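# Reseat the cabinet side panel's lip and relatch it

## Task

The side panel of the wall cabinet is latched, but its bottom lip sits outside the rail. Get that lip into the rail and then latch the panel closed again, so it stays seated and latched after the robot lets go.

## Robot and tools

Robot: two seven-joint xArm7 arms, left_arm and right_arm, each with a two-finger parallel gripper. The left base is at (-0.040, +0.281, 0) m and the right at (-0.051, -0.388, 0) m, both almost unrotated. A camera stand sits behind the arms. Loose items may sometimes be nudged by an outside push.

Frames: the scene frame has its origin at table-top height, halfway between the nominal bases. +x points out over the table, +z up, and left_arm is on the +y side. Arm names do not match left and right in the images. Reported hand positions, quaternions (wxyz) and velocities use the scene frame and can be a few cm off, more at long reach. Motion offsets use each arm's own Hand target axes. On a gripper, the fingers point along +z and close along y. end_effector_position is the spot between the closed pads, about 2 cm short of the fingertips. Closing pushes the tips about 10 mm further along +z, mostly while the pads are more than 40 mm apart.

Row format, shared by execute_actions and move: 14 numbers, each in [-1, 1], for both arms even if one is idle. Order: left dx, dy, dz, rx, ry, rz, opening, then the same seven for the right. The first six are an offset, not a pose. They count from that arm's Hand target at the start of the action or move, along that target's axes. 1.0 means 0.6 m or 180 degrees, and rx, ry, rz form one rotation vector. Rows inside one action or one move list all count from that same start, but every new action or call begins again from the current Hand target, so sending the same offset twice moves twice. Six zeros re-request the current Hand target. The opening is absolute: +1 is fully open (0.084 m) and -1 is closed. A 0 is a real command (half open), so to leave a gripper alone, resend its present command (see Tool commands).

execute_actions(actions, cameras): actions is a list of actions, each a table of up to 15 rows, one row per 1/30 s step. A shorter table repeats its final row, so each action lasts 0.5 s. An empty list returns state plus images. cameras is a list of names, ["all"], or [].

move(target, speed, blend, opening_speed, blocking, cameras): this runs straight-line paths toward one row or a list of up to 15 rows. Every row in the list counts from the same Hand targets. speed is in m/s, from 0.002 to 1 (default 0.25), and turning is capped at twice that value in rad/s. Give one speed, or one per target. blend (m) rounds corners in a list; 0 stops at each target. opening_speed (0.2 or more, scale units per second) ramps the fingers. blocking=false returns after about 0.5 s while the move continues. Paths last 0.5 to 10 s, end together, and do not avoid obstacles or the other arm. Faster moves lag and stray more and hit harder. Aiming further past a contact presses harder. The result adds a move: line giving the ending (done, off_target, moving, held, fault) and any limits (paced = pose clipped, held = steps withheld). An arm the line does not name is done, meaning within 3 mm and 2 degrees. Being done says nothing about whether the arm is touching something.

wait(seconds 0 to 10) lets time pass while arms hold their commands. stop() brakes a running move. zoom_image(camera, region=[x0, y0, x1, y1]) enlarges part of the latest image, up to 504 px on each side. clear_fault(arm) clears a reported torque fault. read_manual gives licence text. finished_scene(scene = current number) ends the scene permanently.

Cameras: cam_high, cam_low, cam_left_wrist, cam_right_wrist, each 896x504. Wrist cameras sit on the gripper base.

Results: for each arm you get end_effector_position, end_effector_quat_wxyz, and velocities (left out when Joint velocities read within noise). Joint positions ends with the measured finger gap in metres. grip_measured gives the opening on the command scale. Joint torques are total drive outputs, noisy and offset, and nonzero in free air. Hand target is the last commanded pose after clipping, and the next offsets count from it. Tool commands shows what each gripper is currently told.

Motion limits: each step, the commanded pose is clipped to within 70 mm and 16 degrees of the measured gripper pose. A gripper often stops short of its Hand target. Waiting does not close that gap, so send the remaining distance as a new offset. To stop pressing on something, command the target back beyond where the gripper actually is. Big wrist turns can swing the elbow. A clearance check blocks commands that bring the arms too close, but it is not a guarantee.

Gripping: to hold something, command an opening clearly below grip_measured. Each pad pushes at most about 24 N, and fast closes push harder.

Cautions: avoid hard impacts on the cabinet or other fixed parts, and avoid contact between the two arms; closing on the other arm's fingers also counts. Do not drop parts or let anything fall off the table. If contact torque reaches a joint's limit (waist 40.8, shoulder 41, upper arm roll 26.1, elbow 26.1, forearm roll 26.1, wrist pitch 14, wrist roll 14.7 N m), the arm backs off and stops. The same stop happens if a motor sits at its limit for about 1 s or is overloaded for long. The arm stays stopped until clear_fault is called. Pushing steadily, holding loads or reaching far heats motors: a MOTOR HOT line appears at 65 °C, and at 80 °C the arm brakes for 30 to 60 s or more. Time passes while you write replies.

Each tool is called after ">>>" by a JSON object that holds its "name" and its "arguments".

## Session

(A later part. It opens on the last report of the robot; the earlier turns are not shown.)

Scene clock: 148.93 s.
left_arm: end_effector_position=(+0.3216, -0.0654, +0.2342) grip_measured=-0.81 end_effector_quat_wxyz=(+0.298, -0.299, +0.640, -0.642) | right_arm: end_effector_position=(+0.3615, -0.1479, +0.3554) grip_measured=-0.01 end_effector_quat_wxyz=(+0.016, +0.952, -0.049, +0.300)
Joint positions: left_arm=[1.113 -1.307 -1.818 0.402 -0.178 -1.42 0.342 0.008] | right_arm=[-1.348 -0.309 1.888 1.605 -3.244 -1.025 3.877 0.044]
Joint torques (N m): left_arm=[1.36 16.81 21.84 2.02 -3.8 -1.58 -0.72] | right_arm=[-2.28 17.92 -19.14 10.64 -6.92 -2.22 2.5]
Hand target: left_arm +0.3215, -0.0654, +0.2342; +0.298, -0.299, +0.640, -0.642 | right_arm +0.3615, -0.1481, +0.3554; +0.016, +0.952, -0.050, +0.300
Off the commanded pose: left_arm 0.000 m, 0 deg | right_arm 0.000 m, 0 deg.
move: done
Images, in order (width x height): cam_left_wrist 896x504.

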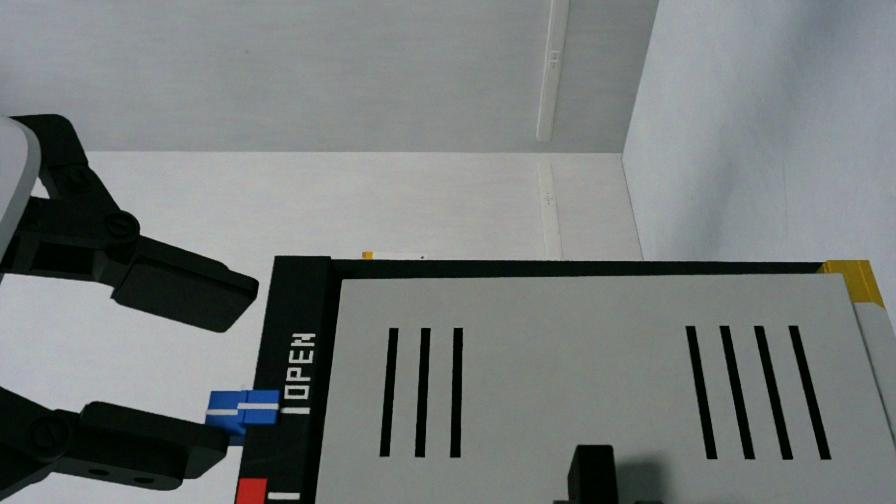

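>>> {"name": "move", "arguments": {"target": [0.028,0,-0.041,0,0,0,-1,0,0,0,0,0,0,0], "cameras": ["all"], "speed": 0.05}}

>>> {"name": "zoom_image", "arguments": {"camera": "cam_left_wrist", "region": [640, 220, 896, 504]}}

Scene clock: 153.03 s.
left_arm: end_effector_position=(+0.2919, -0.0624, +0.2342) grip_measured=-0.81 end_effector_quat_wxyz=(+0.298, -0.299, +0.640, -0.642) | right_arm: end_effector_position=(+0.3615, -0.1481, +0.3554) grip_measured=-0.01 end_effector_quat_wxyz=(+0.016, +0.953, -0.050, +0.300)
Joint positions: left_arm=[0.995 -1.287 -1.831 0.314 -0.225 -1.395 0.354 0.008] | right_arm=[-1.348 -0.309 1.888 1.605 -3.244 -1.025 3.877 0.044]
Joint torques (N m): left_arm=[-6.38 15.85 16.79 -1.85 -4.03 0.45 1.21] | right_arm=[-4.94 17.54 -18.55 9.96 -7.69 -3.4 2.48]
Hand target: left_arm +0.2919, -0.0624, +0.2342; +0.298, -0.299, +0.640, -0.642 | right_arm +0.3615, -0.1481, +0.3554; +0.016, +0.952, -0.050, +0.300
Off the commanded pose: left_arm 0.000 m, 0 deg | right_arm 0.000 m, 0 deg.
move: done

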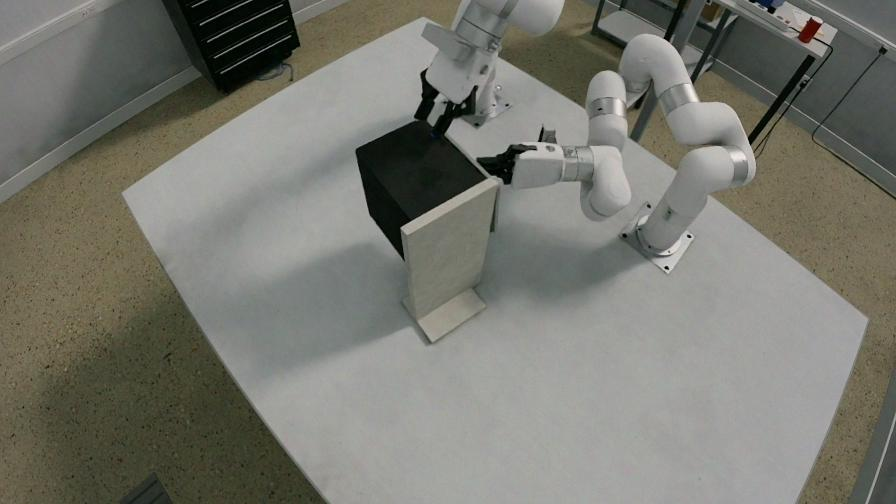

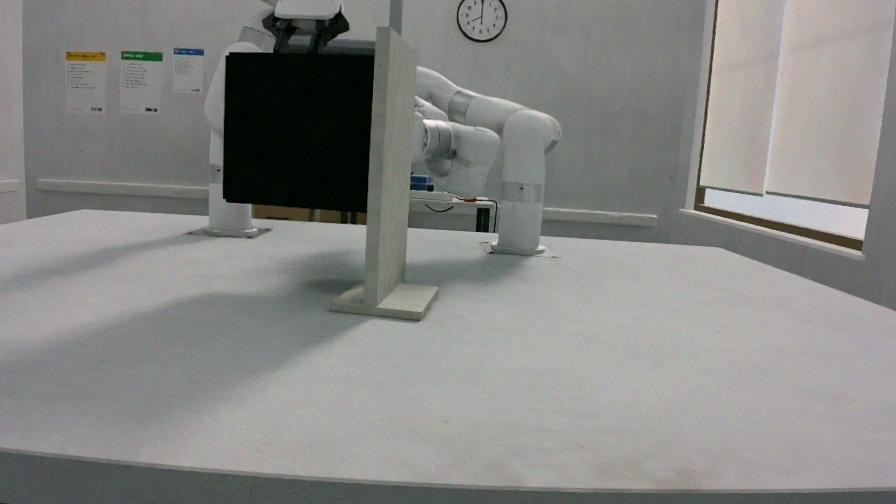

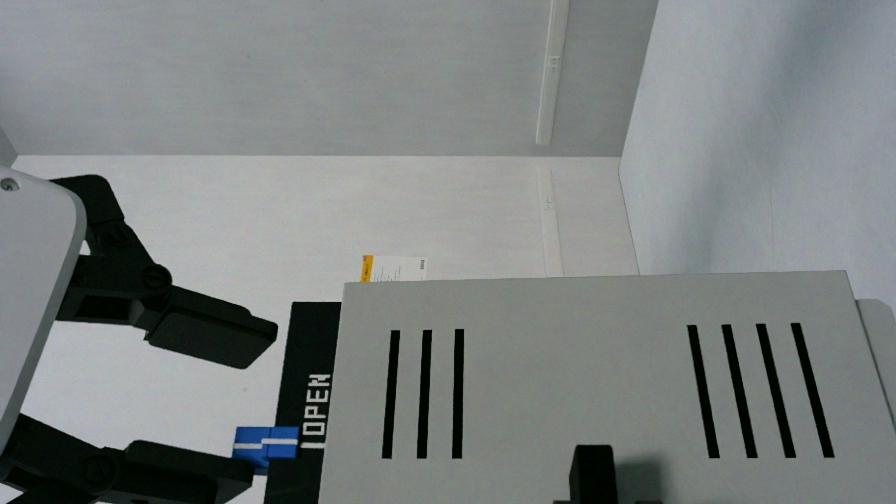

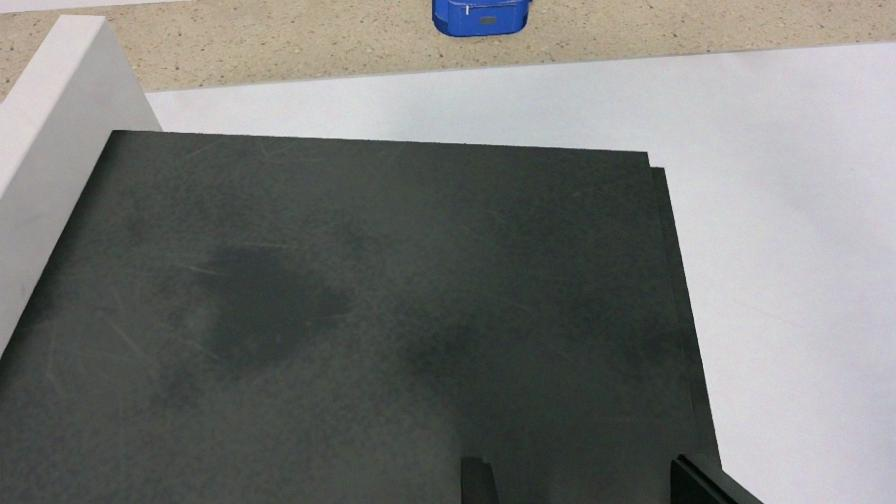

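Scaled by 1.775 from the camera's 896x504 image, which has a finer 1280x720 frame.

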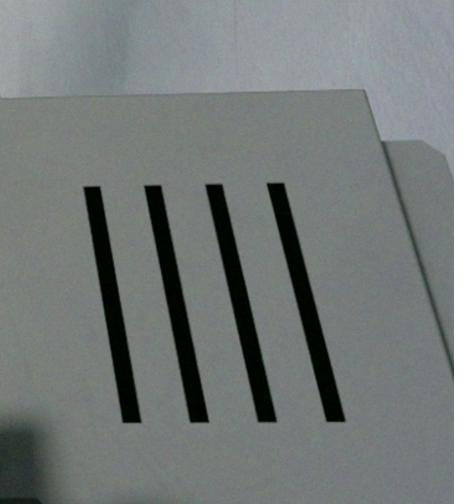

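>>> {"name": "move", "arguments": {"target": [[0.01,0,-0.015,0,0,0,-1,0,0,-0.07,0,0,0,0],[0.047,0,-0.068,0,0,0,-1,-0.055,-0.033,-0.19,0,-0.072,0,0]], "cameras": ["all"], "speed": 0.12, "blend": 0.02}}

Scene clock: 169.43 s.
left_arm: end_effector_position=(+0.2425, -0.0578, +0.2341) grip_measured=-0.81 end_effector_quat_wxyz=(+0.298, -0.299, +0.640, -0.642) | right_arm: end_effector_position=(+0.2716, -0.1187, +0.4299) grip_measured=-0.01 end_effector_quat_wxyz=(+0.010, +0.980, -0.051, +0.191)
Joint positions: left_arm=[0.762 -1.247 -1.865 0.182 -0.337 -1.308 0.384 0.008] | right_arm=[-1.469 -0.355 1.975 1.963 -3.048 -1.505 3.808 0.044]
Joint torques (N m): left_arm=[-6.13 14.11 14.23 -2.68 -4.39 0.42 1.22] | right_arm=[-4.47 11.65 -3.42 16.61 1.48 -1.75 -2.38]
Hand target: left_arm +0.2425, -0.0578, +0.2341; +0.298, -0.299, +0.640, -0.642 | right_arm +0.2716, -0.1187, +0.4299; +0.010, +0.980, -0.051, +0.191
Off the commanded pose: left_arm 0.000 m, 0 deg | right_arm 0.000 m, 0 deg.
move: done

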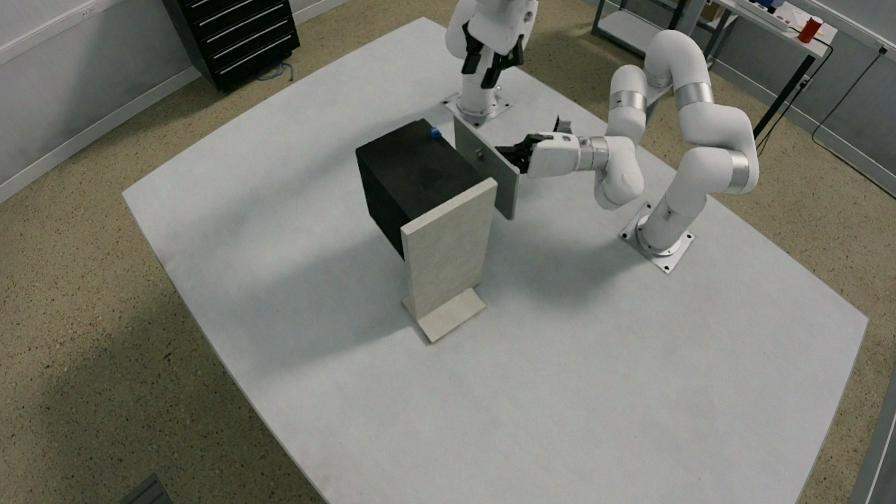

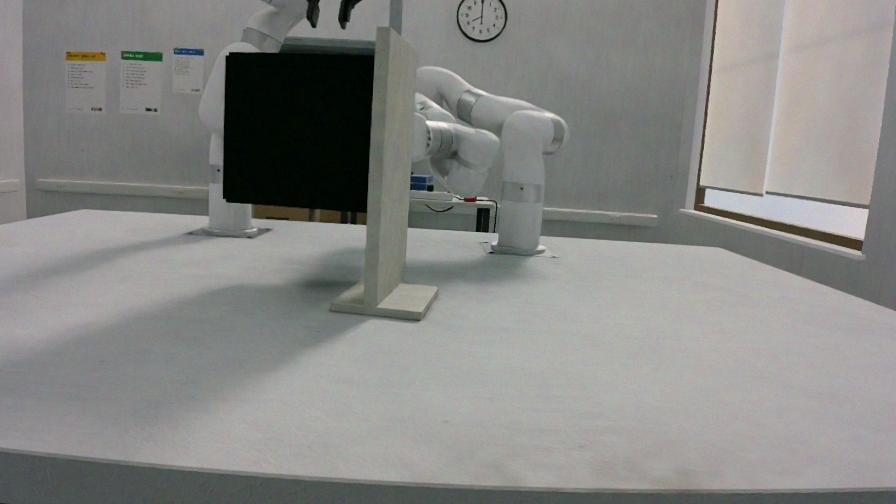

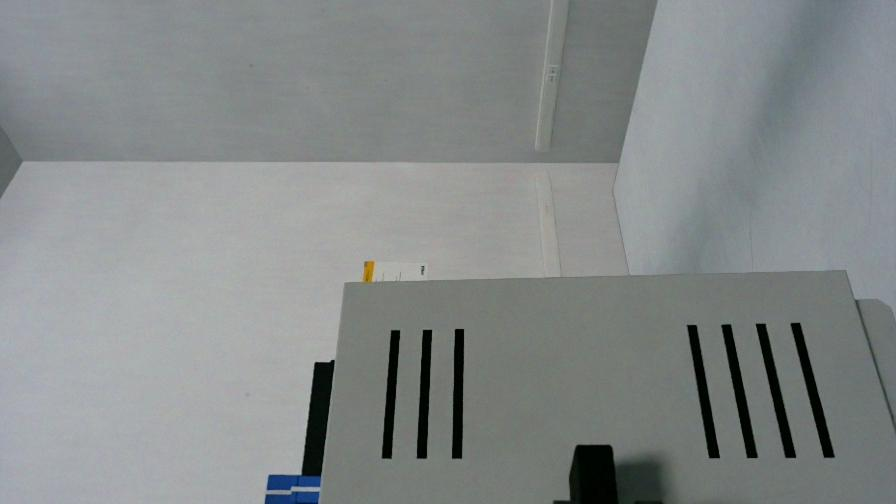

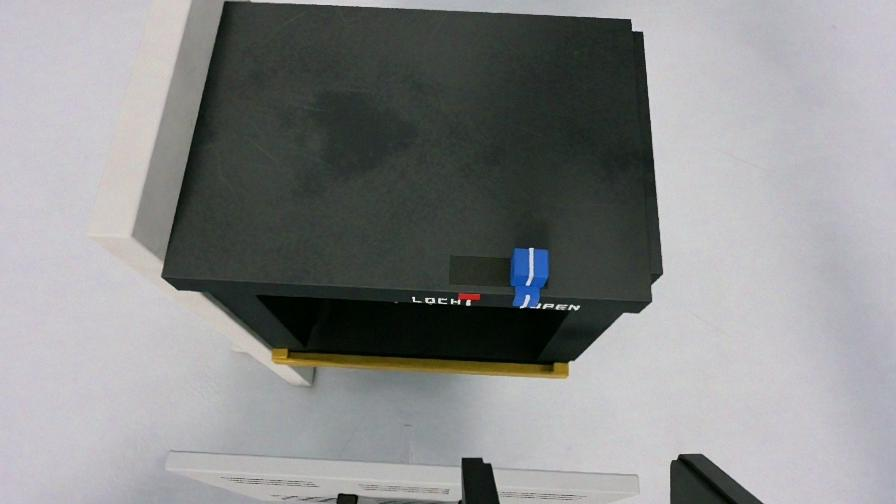

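>>> {"name": "zoom_image", "arguments": {"camera": "cam_right_wrist", "region": [150, 230, 410, 504]}}

>>> {"name": "zoom_image", "arguments": {"camera": "cam_right_wrist", "region": [410, 230, 670, 504]}}

Scaled by 1.839 from the camera's 896x504 image, which has a finer 1280x720 frame.

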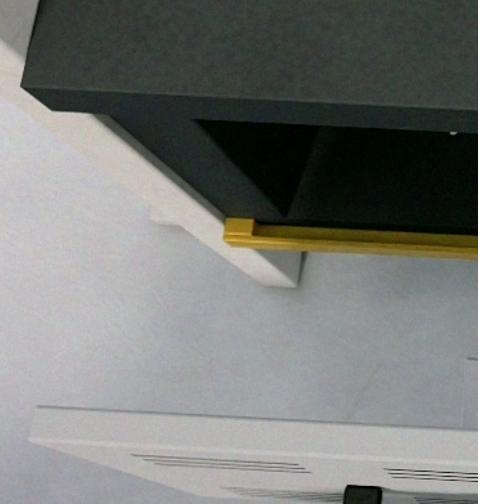

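Scaled by 1.839 from the camera's 896x504 image, which has a finer 1280x720 frame.

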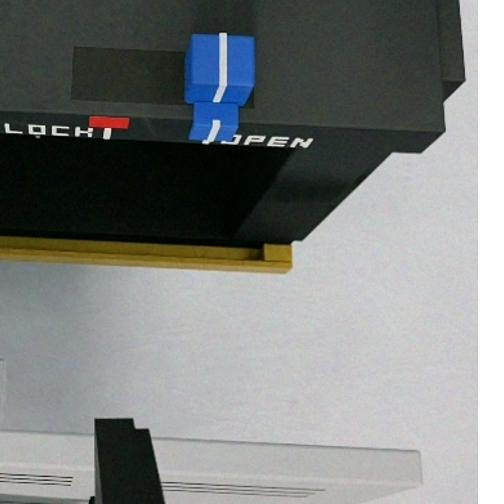

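>>> {"name": "move", "arguments": {"target": [-0.047,-0.024,0.068,0.0381,0,0.026,-1,0,0,0,0,0,0,0], "cameras": ["cam_left_wrist","cam_right_wrist"], "speed": 0.1}}

Scene clock: 205.27 s.
left_arm: end_effector_position=(+0.2919, -0.0624, +0.2486) grip_measured=-0.81 end_effector_quat_wxyz=(+0.342, -0.254, +0.612, -0.666) | right_arm: end_effector_position=(+0.2716, -0.1187, +0.4299) grip_measured=-0.01 end_effector_quat_wxyz=(+0.010, +0.980, -0.051, +0.191)
Joint positions: left_arm=[1.004 -1.396 -1.87 0.34 -0.392 -1.424 0.368 0.008] | right_arm=[-1.469 -0.355 1.975 1.964 -3.048 -1.505 3.808 0.044]
Joint torques (N m): left_arm=[5.21 8.1 27.03 1.08 -3.94 -2.02 -1.17] | right_arm=[-4.98 11.87 -3.6 16.41 1.46 -1.43 -2.35]
Hand target: left_arm +0.2919, -0.0624, +0.2486; +0.342, -0.254, +0.612, -0.666 | right_arm +0.2716, -0.1187, +0.4299; +0.010, +0.980, -0.051, +0.191
Off the commanded pose: left_arm 0.000 m, 0 deg | right_arm 0.000 m, 0 deg.
move: done
Images, in order (width x height): cam_left_wrist 896x504, cam_right_wrist 896x504.

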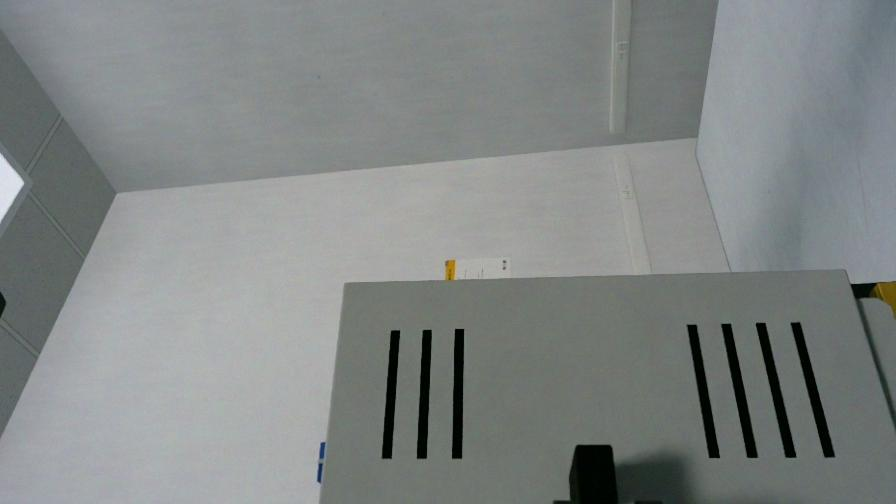

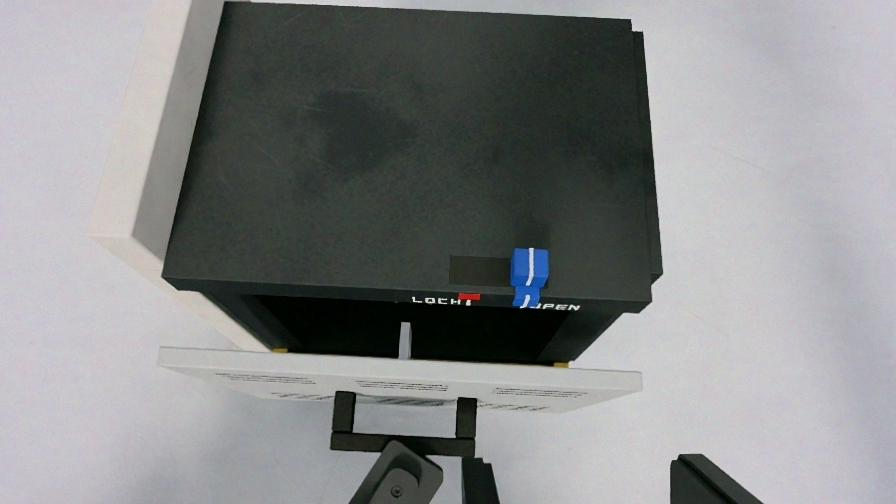

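>>> {"name": "move", "arguments": {"target": [-0.0207,-0.003,0.0304,0,0,0,-1,0,0,0,0,0,0,0], "cameras": ["cam_left_wrist","cam_right_wrist"], "speed": 0.05}}

>>> {"name": "zoom_image", "arguments": {"camera": "cam_left_wrist", "region": [740, 230, 896, 380]}}

>>> {"name": "zoom_image", "arguments": {"camera": "cam_right_wrist", "region": [140, 240, 400, 400]}}

Scene clock: 224.87 s.
left_arm: end_effector_position=(+0.3132, -0.0647, +0.2535) grip_measured=-0.81 end_effector_quat_wxyz=(+0.342, -0.254, +0.612, -0.666) | right_arm: end_effector_position=(+0.2716, -0.1187, +0.4299) grip_measured=-0.01 end_effector_quat_wxyz=(+0.010, +0.980, -0.051, +0.191)
Joint positions: left_arm=[1.083 -1.404 -1.833 0.398 -0.339 -1.44 0.356 0.008] | right_arm=[-1.469 -0.355 1.975 1.964 -3.048 -1.505 3.808 0.044]
Joint torques (N m): left_arm=[17.37 10.83 40.56 1.73 -3.52 7.43 -1.46] | right_arm=[-4.38 11.88 -3.7 16.46 1.51 -1.43 -2.31]
Hand target: left_arm +0.3134, -0.0646, +0.2535; +0.342, -0.254, +0.612, -0.666 | right_arm +0.2716, -0.1187, +0.4299; +0.010, +0.980, -0.051, +0.191
Off the commanded pose: left_arm 0.000 m, 0 deg | right_arm 0.000 m, 0 deg.
move: done
Images, in order (width x height): cam_left_wrist 896x504, cam_right_wrist 896x504.

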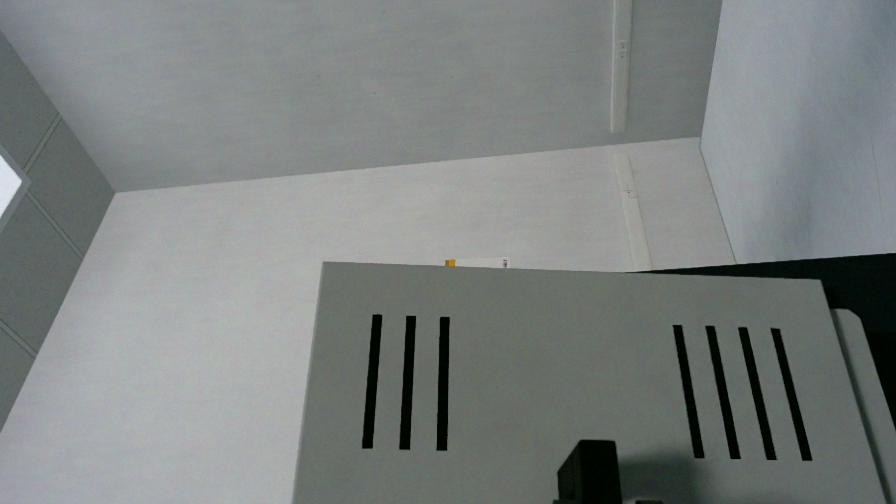

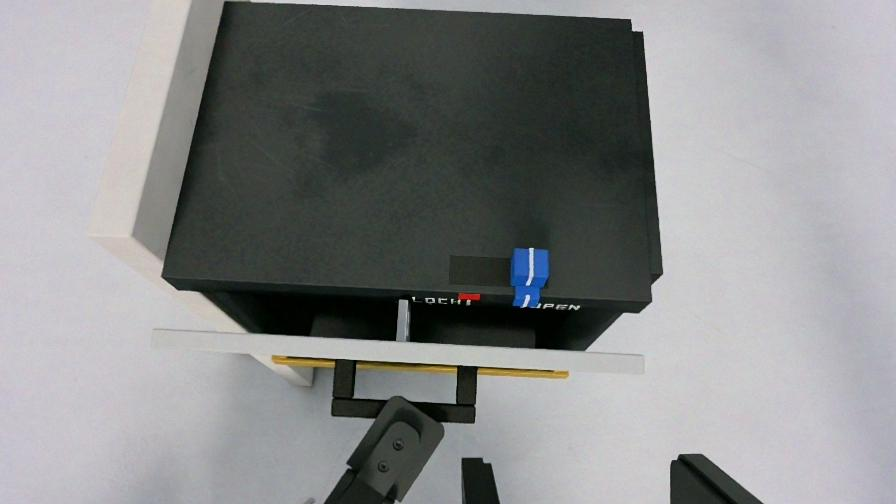

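Scaled by 3.231 from the camera's 896x504 image, which has a finer 1280x720 frame.

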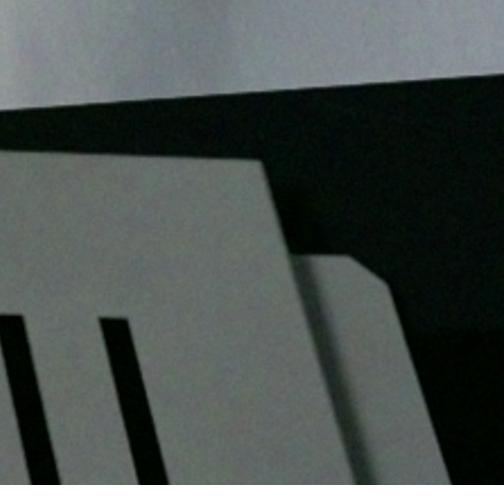

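Scaled by 1.938 from the camera's 896x504 image, which has a finer 1280x720 frame.

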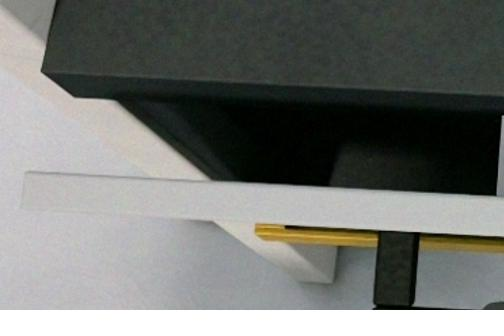

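>>> {"name": "move", "arguments": {"target": [[0.035,0.003,-0.05,0,0,0,-1,0,0,0,0,0,0,0],[0.035,0.003,-0.05,0.03,0,0.0205,-1,0,0,0,0,0,0,0]], "cameras": ["cam_left_wrist","cam_right_wrist"], "speed": 0.08, "blend": 0.01}}

>>> {"name": "zoom_image", "arguments": {"camera": "cam_right_wrist", "region": [140, 230, 660, 504]}}

Scene clock: 234.37 s.
left_arm: end_effector_position=(+0.2775, -0.0614, +0.2465) grip_measured=-0.81 end_effector_quat_wxyz=(-0.375, +0.218, -0.588, +0.683) | right_arm: end_effector_position=(+0.2716, -0.1187, +0.4299) grip_measured=-0.01 end_effector_quat_wxyz=(+0.010, +0.980, -0.051, +0.191)
Joint positions: left_arm=[0.975 -1.477 -1.967 0.349 -0.599 -1.43 0.408 0.008] | right_arm=[-1.469 -0.355 1.975 1.964 -3.048 -1.505 3.808 0.044]
Joint torques (N m): left_arm=[5.23 7.9 16.98 -1.62 -4.1 -1.68 1.22] | right_arm=[-4.6 11.93 -3.69 16.07 1.62 -1.49 -2.28]
Hand target: left_arm +0.2775, -0.0614, +0.2465; -0.375, +0.218, -0.588, +0.683 | right_arm +0.2716, -0.1187, +0.4299; +0.010, +0.980, -0.051, +0.191
Off the commanded pose: left_arm 0.000 m, 0 deg | right_arm 0.000 m, 0 deg.
move: done
Images, in order (width x height): cam_left_wrist 896x504, cam_right_wrist 896x504.

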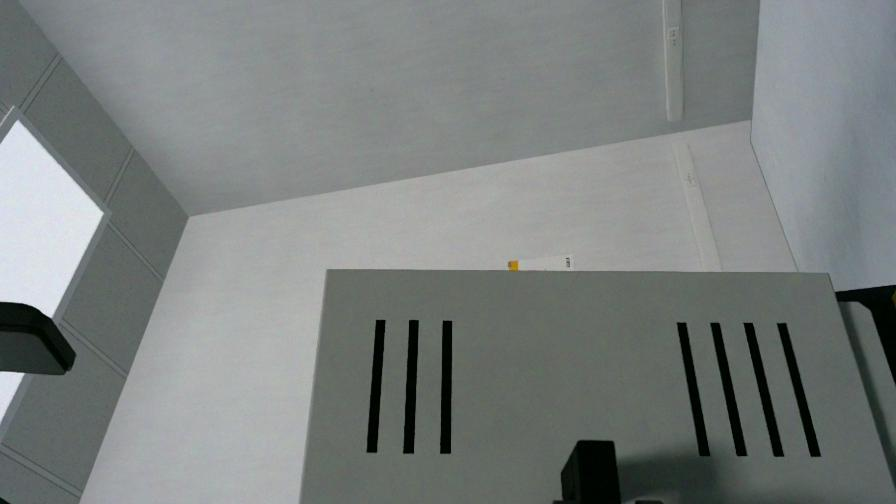

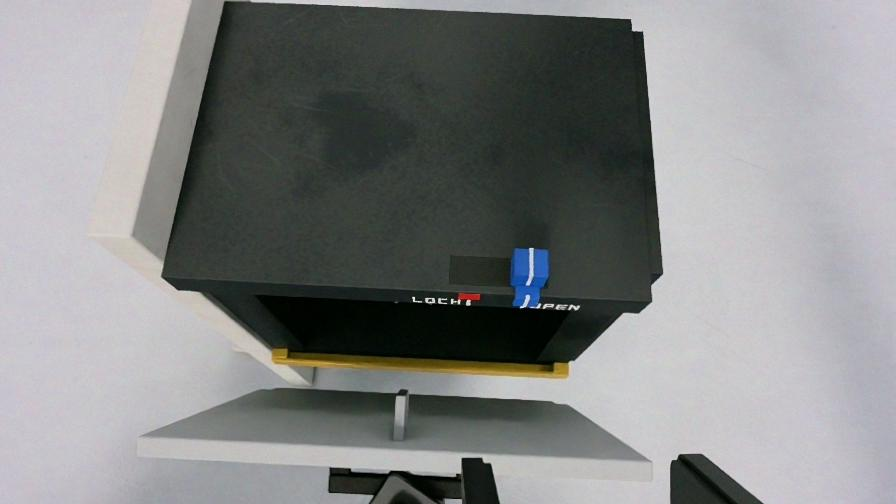

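Region (140, 230, 660, 504) is 520x274 pixels. A region can be at most 504 by 504 pixels.

>>> {"name": "zoom_image", "arguments": {"camera": "cam_right_wrist", "region": [220, 330, 420, 480]}}

>>> {"name": "zoom_image", "arguments": {"camera": "cam_right_wrist", "region": [460, 330, 660, 480]}}

Scaled by 2.520 from the camera's 896x504 image, which has a finer 1280x720 frame.

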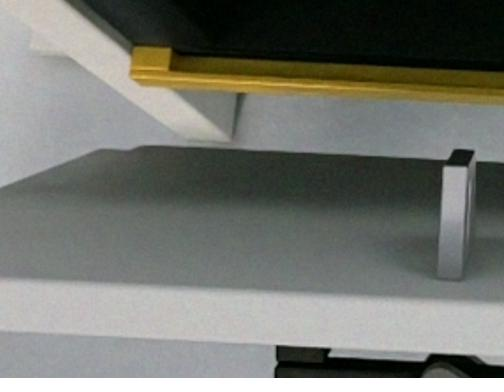

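Scaled by 2.520 from the camera's 896x504 image, which has a finer 1280x720 frame.

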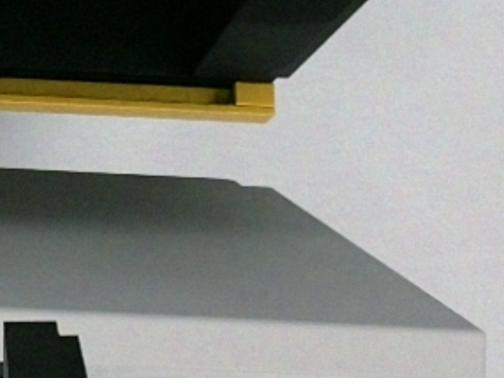

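>>> {"name": "move", "arguments": {"target": [-0.0078,0.0227,0.019,0,0,0,-1,0,0,0,0,0,0,0], "cameras": ["cam_left_wrist","cam_right_wrist"], "speed": 0.06}}

>>> {"name": "zoom_image", "arguments": {"camera": "cam_right_wrist", "region": [220, 330, 420, 480]}}

>>> {"name": "zoom_image", "arguments": {"camera": "cam_right_wrist", "region": [460, 330, 660, 480]}}

Scene clock: 249.17 s.
left_arm: end_effector_position=(+0.2923, -0.0655, +0.2364) grip_measured=-0.81 end_effector_quat_wxyz=(-0.375, +0.218, -0.588, +0.683) | right_arm: end_effector_position=(+0.2716, -0.1187, +0.4299) grip_measured=-0.01 end_effector_quat_wxyz=(+0.010, +0.980, -0.051, +0.191)
Joint positions: left_arm=[1.033 -1.511 -1.982 0.406 -0.611 -1.435 0.399 0.008] | right_arm=[-1.469 -0.355 1.975 1.964 -3.048 -1.505 3.808 0.044]
Joint torques (N m): left_arm=[5.15 7.8 17.61 -1.47 -4.21 -1.85 -1.26] | right_arm=[-4.22 11.66 -3.61 16.15 1.2 -1.45 -2.28]
Hand target: left_arm +0.2923, -0.0655, +0.2364; -0.375, +0.218, -0.588, +0.683 | right_arm +0.2716, -0.1187, +0.4299; +0.010, +0.980, -0.051, +0.191
Off the commanded pose: left_arm 0.000 m, 0 deg | right_arm 0.000 m, 0 deg.
move: done
Images, in order (width x height): cam_left_wrist 896x504, cam_right_wrist 896x504.

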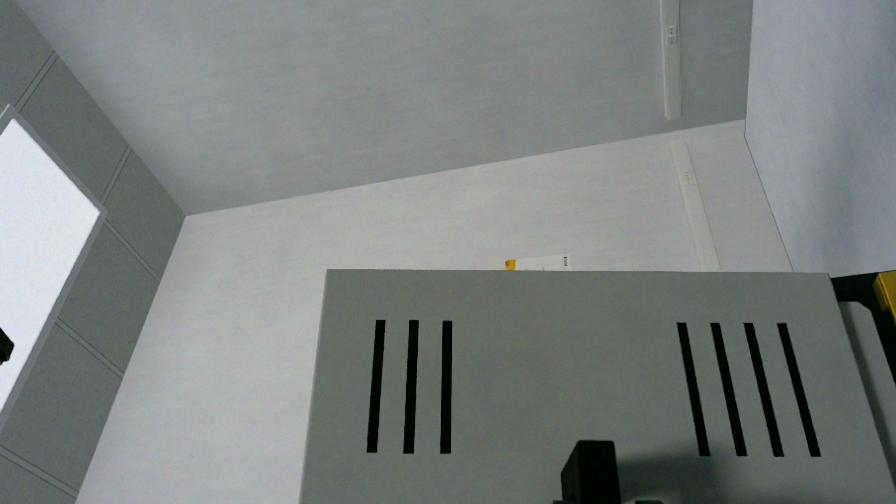

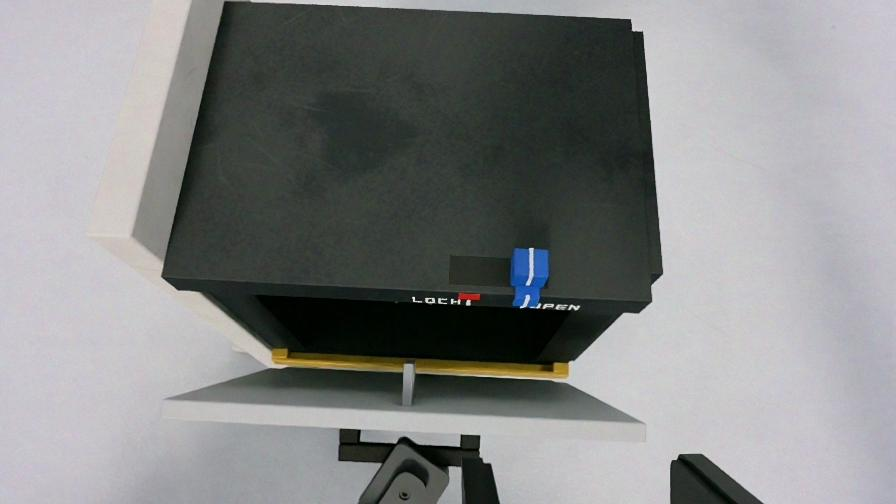

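Scaled by 2.520 from the camera's 896x504 image, which has a finer 1280x720 frame.

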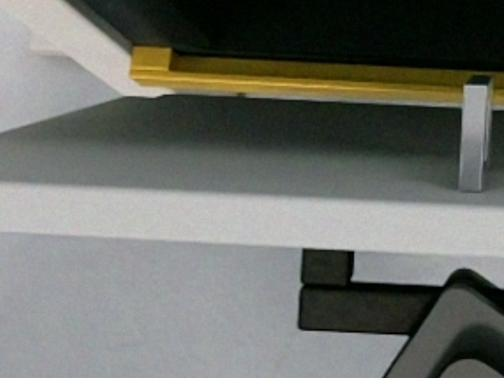

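Scaled by 2.520 from the camera's 896x504 image, which has a finer 1280x720 frame.

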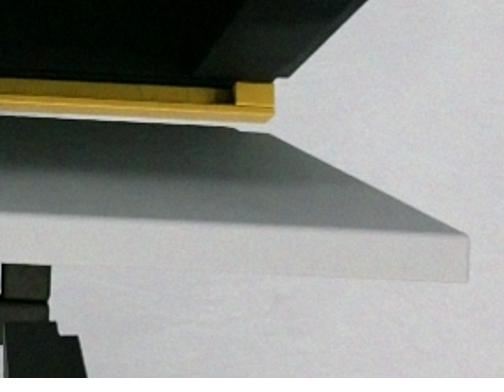

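>>> {"name": "move", "arguments": {"target": [-0.0083,0.0043,0.0138,0,0,0,-1,0,0,0,0,0,0,0], "cameras": ["cam_left_wrist","cam_right_wrist"], "speed": 0.05}}

>>> {"name": "zoom_image", "arguments": {"camera": "cam_right_wrist", "region": [220, 330, 420, 480]}}

>>> {"name": "zoom_image", "arguments": {"camera": "cam_right_wrist", "region": [460, 330, 660, 480]}}

>>> {"name": "zoom_image", "arguments": {"camera": "cam_left_wrist", "region": [740, 230, 896, 400]}}

Scene clock: 255.97 s.
left_arm: end_effector_position=(+0.3022, -0.0670, +0.2364) grip_measured=-0.81 end_effector_quat_wxyz=(-0.375, +0.218, -0.588, +0.683) | right_arm: end_effector_position=(+0.2716, -0.1187, +0.4299) grip_measured=-0.01 end_effector_quat_wxyz=(+0.010, +0.980, -0.051, +0.191)
Joint positions: left_arm=[1.067 -1.523 -1.967 0.434 -0.594 -1.439 0.391 0.008] | right_arm=[-1.469 -0.355 1.975 1.964 -3.048 -1.505 3.808 0.044]
Joint torques (N m): left_arm=[4.85 8.58 27.81 -1.72 -0.81 -1.71 -1.12] | right_arm=[-4.53 12 -3.74 16.66 1.31 -1.53 -2.33]
Hand target: left_arm +0.3022, -0.0670, +0.2364; -0.375, +0.218, -0.588, +0.683 | right_arm +0.2716, -0.1187, +0.4299; +0.010, +0.980, -0.051, +0.191
Off the commanded pose: left_arm 0.000 m, 0 deg | right_arm 0.000 m, 0 deg.
move: done
Images, in order (width x height): cam_left_wrist 896x504, cam_right_wrist 896x504.

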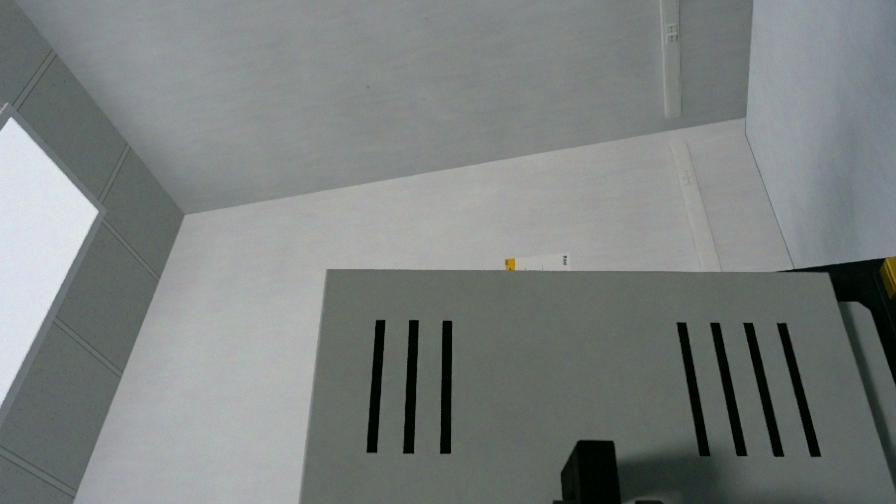

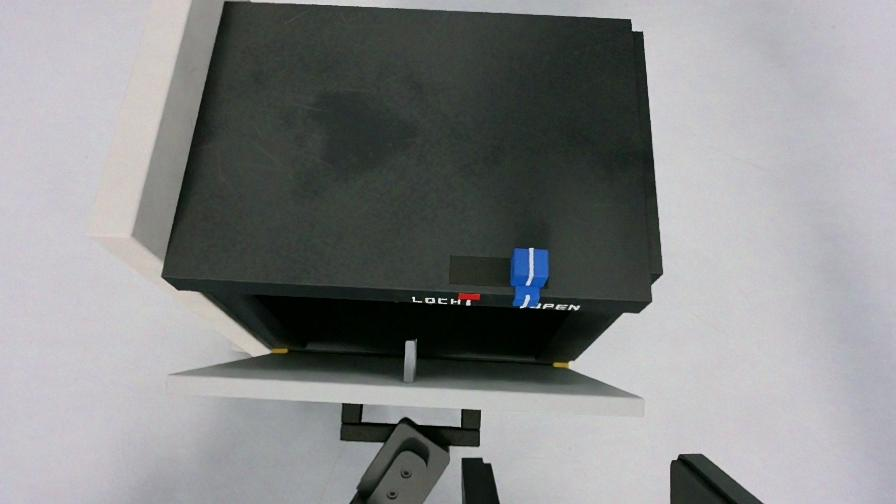

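Scaled by 2.520 from the camera's 896x504 image, which has a finer 1280x720 frame.

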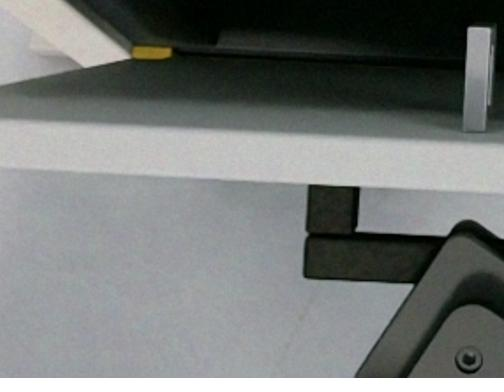

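Scaled by 2.520 from the camera's 896x504 image, which has a finer 1280x720 frame.

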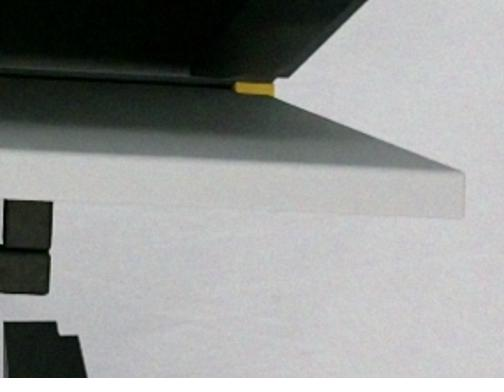

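Scaled by 2.965 from the camera's 896x504 image, which has a finer 1280x720 frame.

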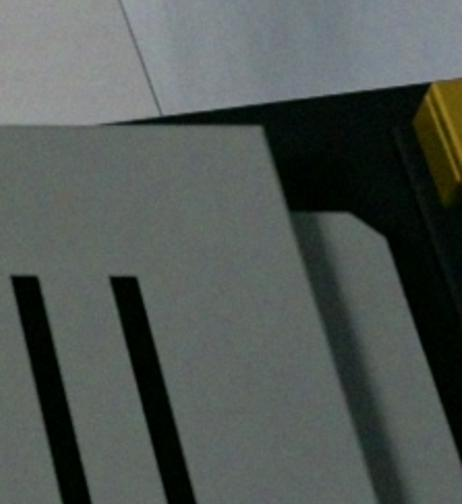

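>>> {"name": "move", "arguments": {"target": [0.0019,0.0129,-0.0028,0,0,0,-1,0,0,0,0,0,0,0], "cameras": ["cam_left_wrist","cam_right_wrist"], "speed": 0.04}}

>>> {"name": "zoom_image", "arguments": {"camera": "cam_right_wrist", "region": [220, 330, 420, 480]}}

>>> {"name": "zoom_image", "arguments": {"camera": "cam_right_wrist", "region": [460, 330, 660, 480]}}

>>> {"name": "zoom_image", "arguments": {"camera": "cam_left_wrist", "region": [740, 230, 896, 400]}}

Scene clock: 263.33 s.
left_arm: end_effector_position=(+0.3022, -0.0671, +0.2284) grip_measured=-0.81 end_effector_quat_wxyz=(-0.375, +0.218, -0.588, +0.683) | right_arm: end_effector_position=(+0.2716, -0.1187, +0.4299) grip_measured=-0.01 end_effector_quat_wxyz=(+0.010, +0.980, -0.051, +0.191)
Joint positions: left_arm=[1.072 -1.537 -1.994 0.446 -0.623 -1.439 0.393 0.008] | right_arm=[-1.469 -0.355 1.975 1.964 -3.048 -1.505 3.808 0.044]
Joint torques (N m): left_arm=[5.23 8.36 18.04 -2.2 -4.29 -1.53 1.32] | right_arm=[-4.54 11.98 -3.97 16.29 1.22 -1.53 -2.23]
Hand target: left_arm +0.3022, -0.0671, +0.2284; -0.375, +0.218, -0.588, +0.683 | right_arm +0.2716, -0.1187, +0.4299; +0.010, +0.980, -0.051, +0.191
Off the commanded pose: left_arm 0.000 m, 0 deg | right_arm 0.000 m, 0 deg.
move: done
Images, in order (width x height): cam_left_wrist 896x504, cam_right_wrist 896x504.

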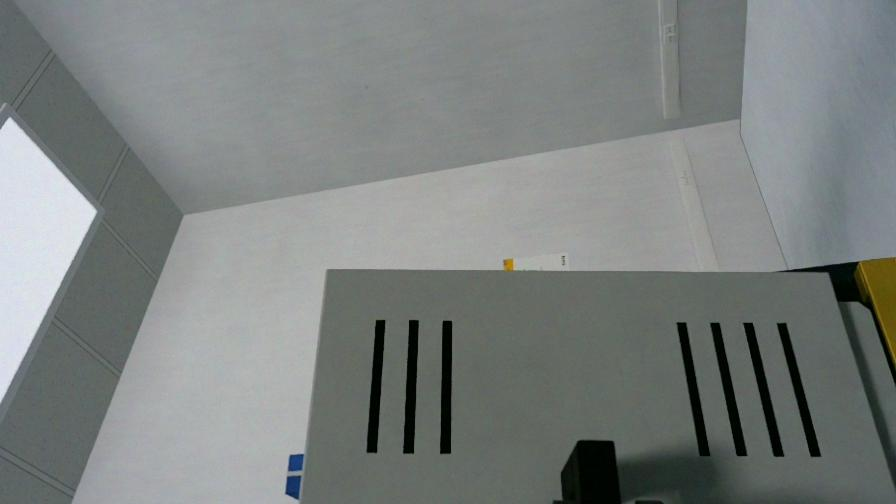

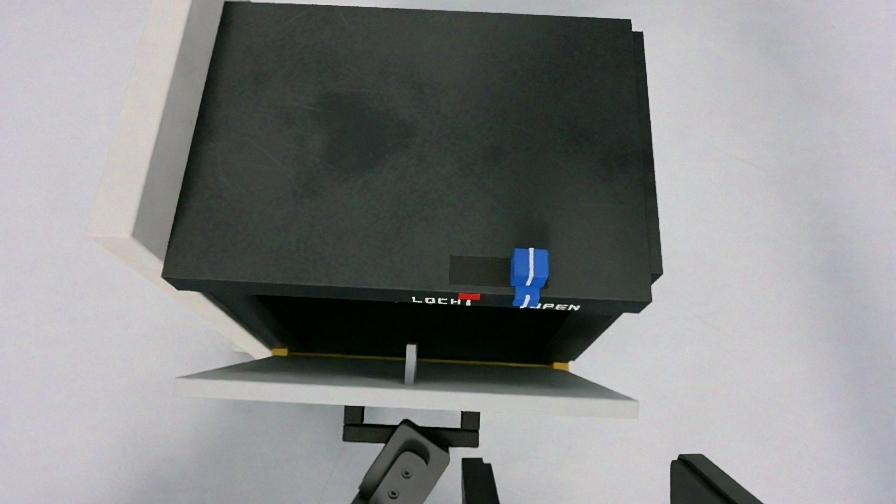

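Scaled by 2.520 from the camera's 896x504 image, which has a finer 1280x720 frame.

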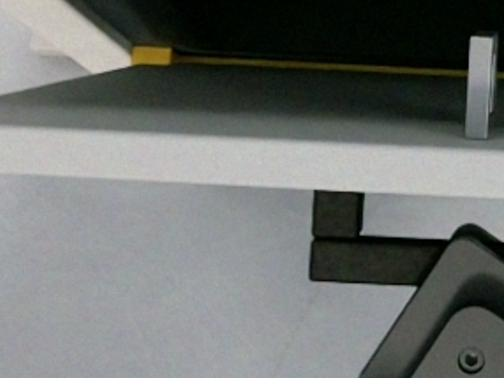

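Scaled by 2.520 from the camera's 896x504 image, which has a finer 1280x720 frame.

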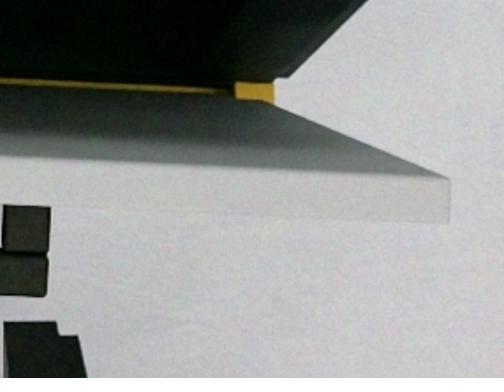

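Scaled by 2.965 from the camera's 896x504 image, which has a finer 1280x720 frame.

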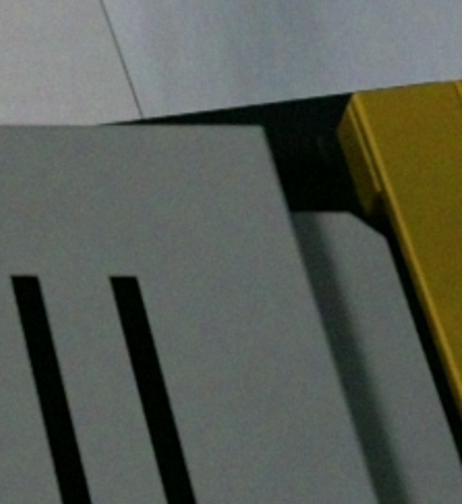

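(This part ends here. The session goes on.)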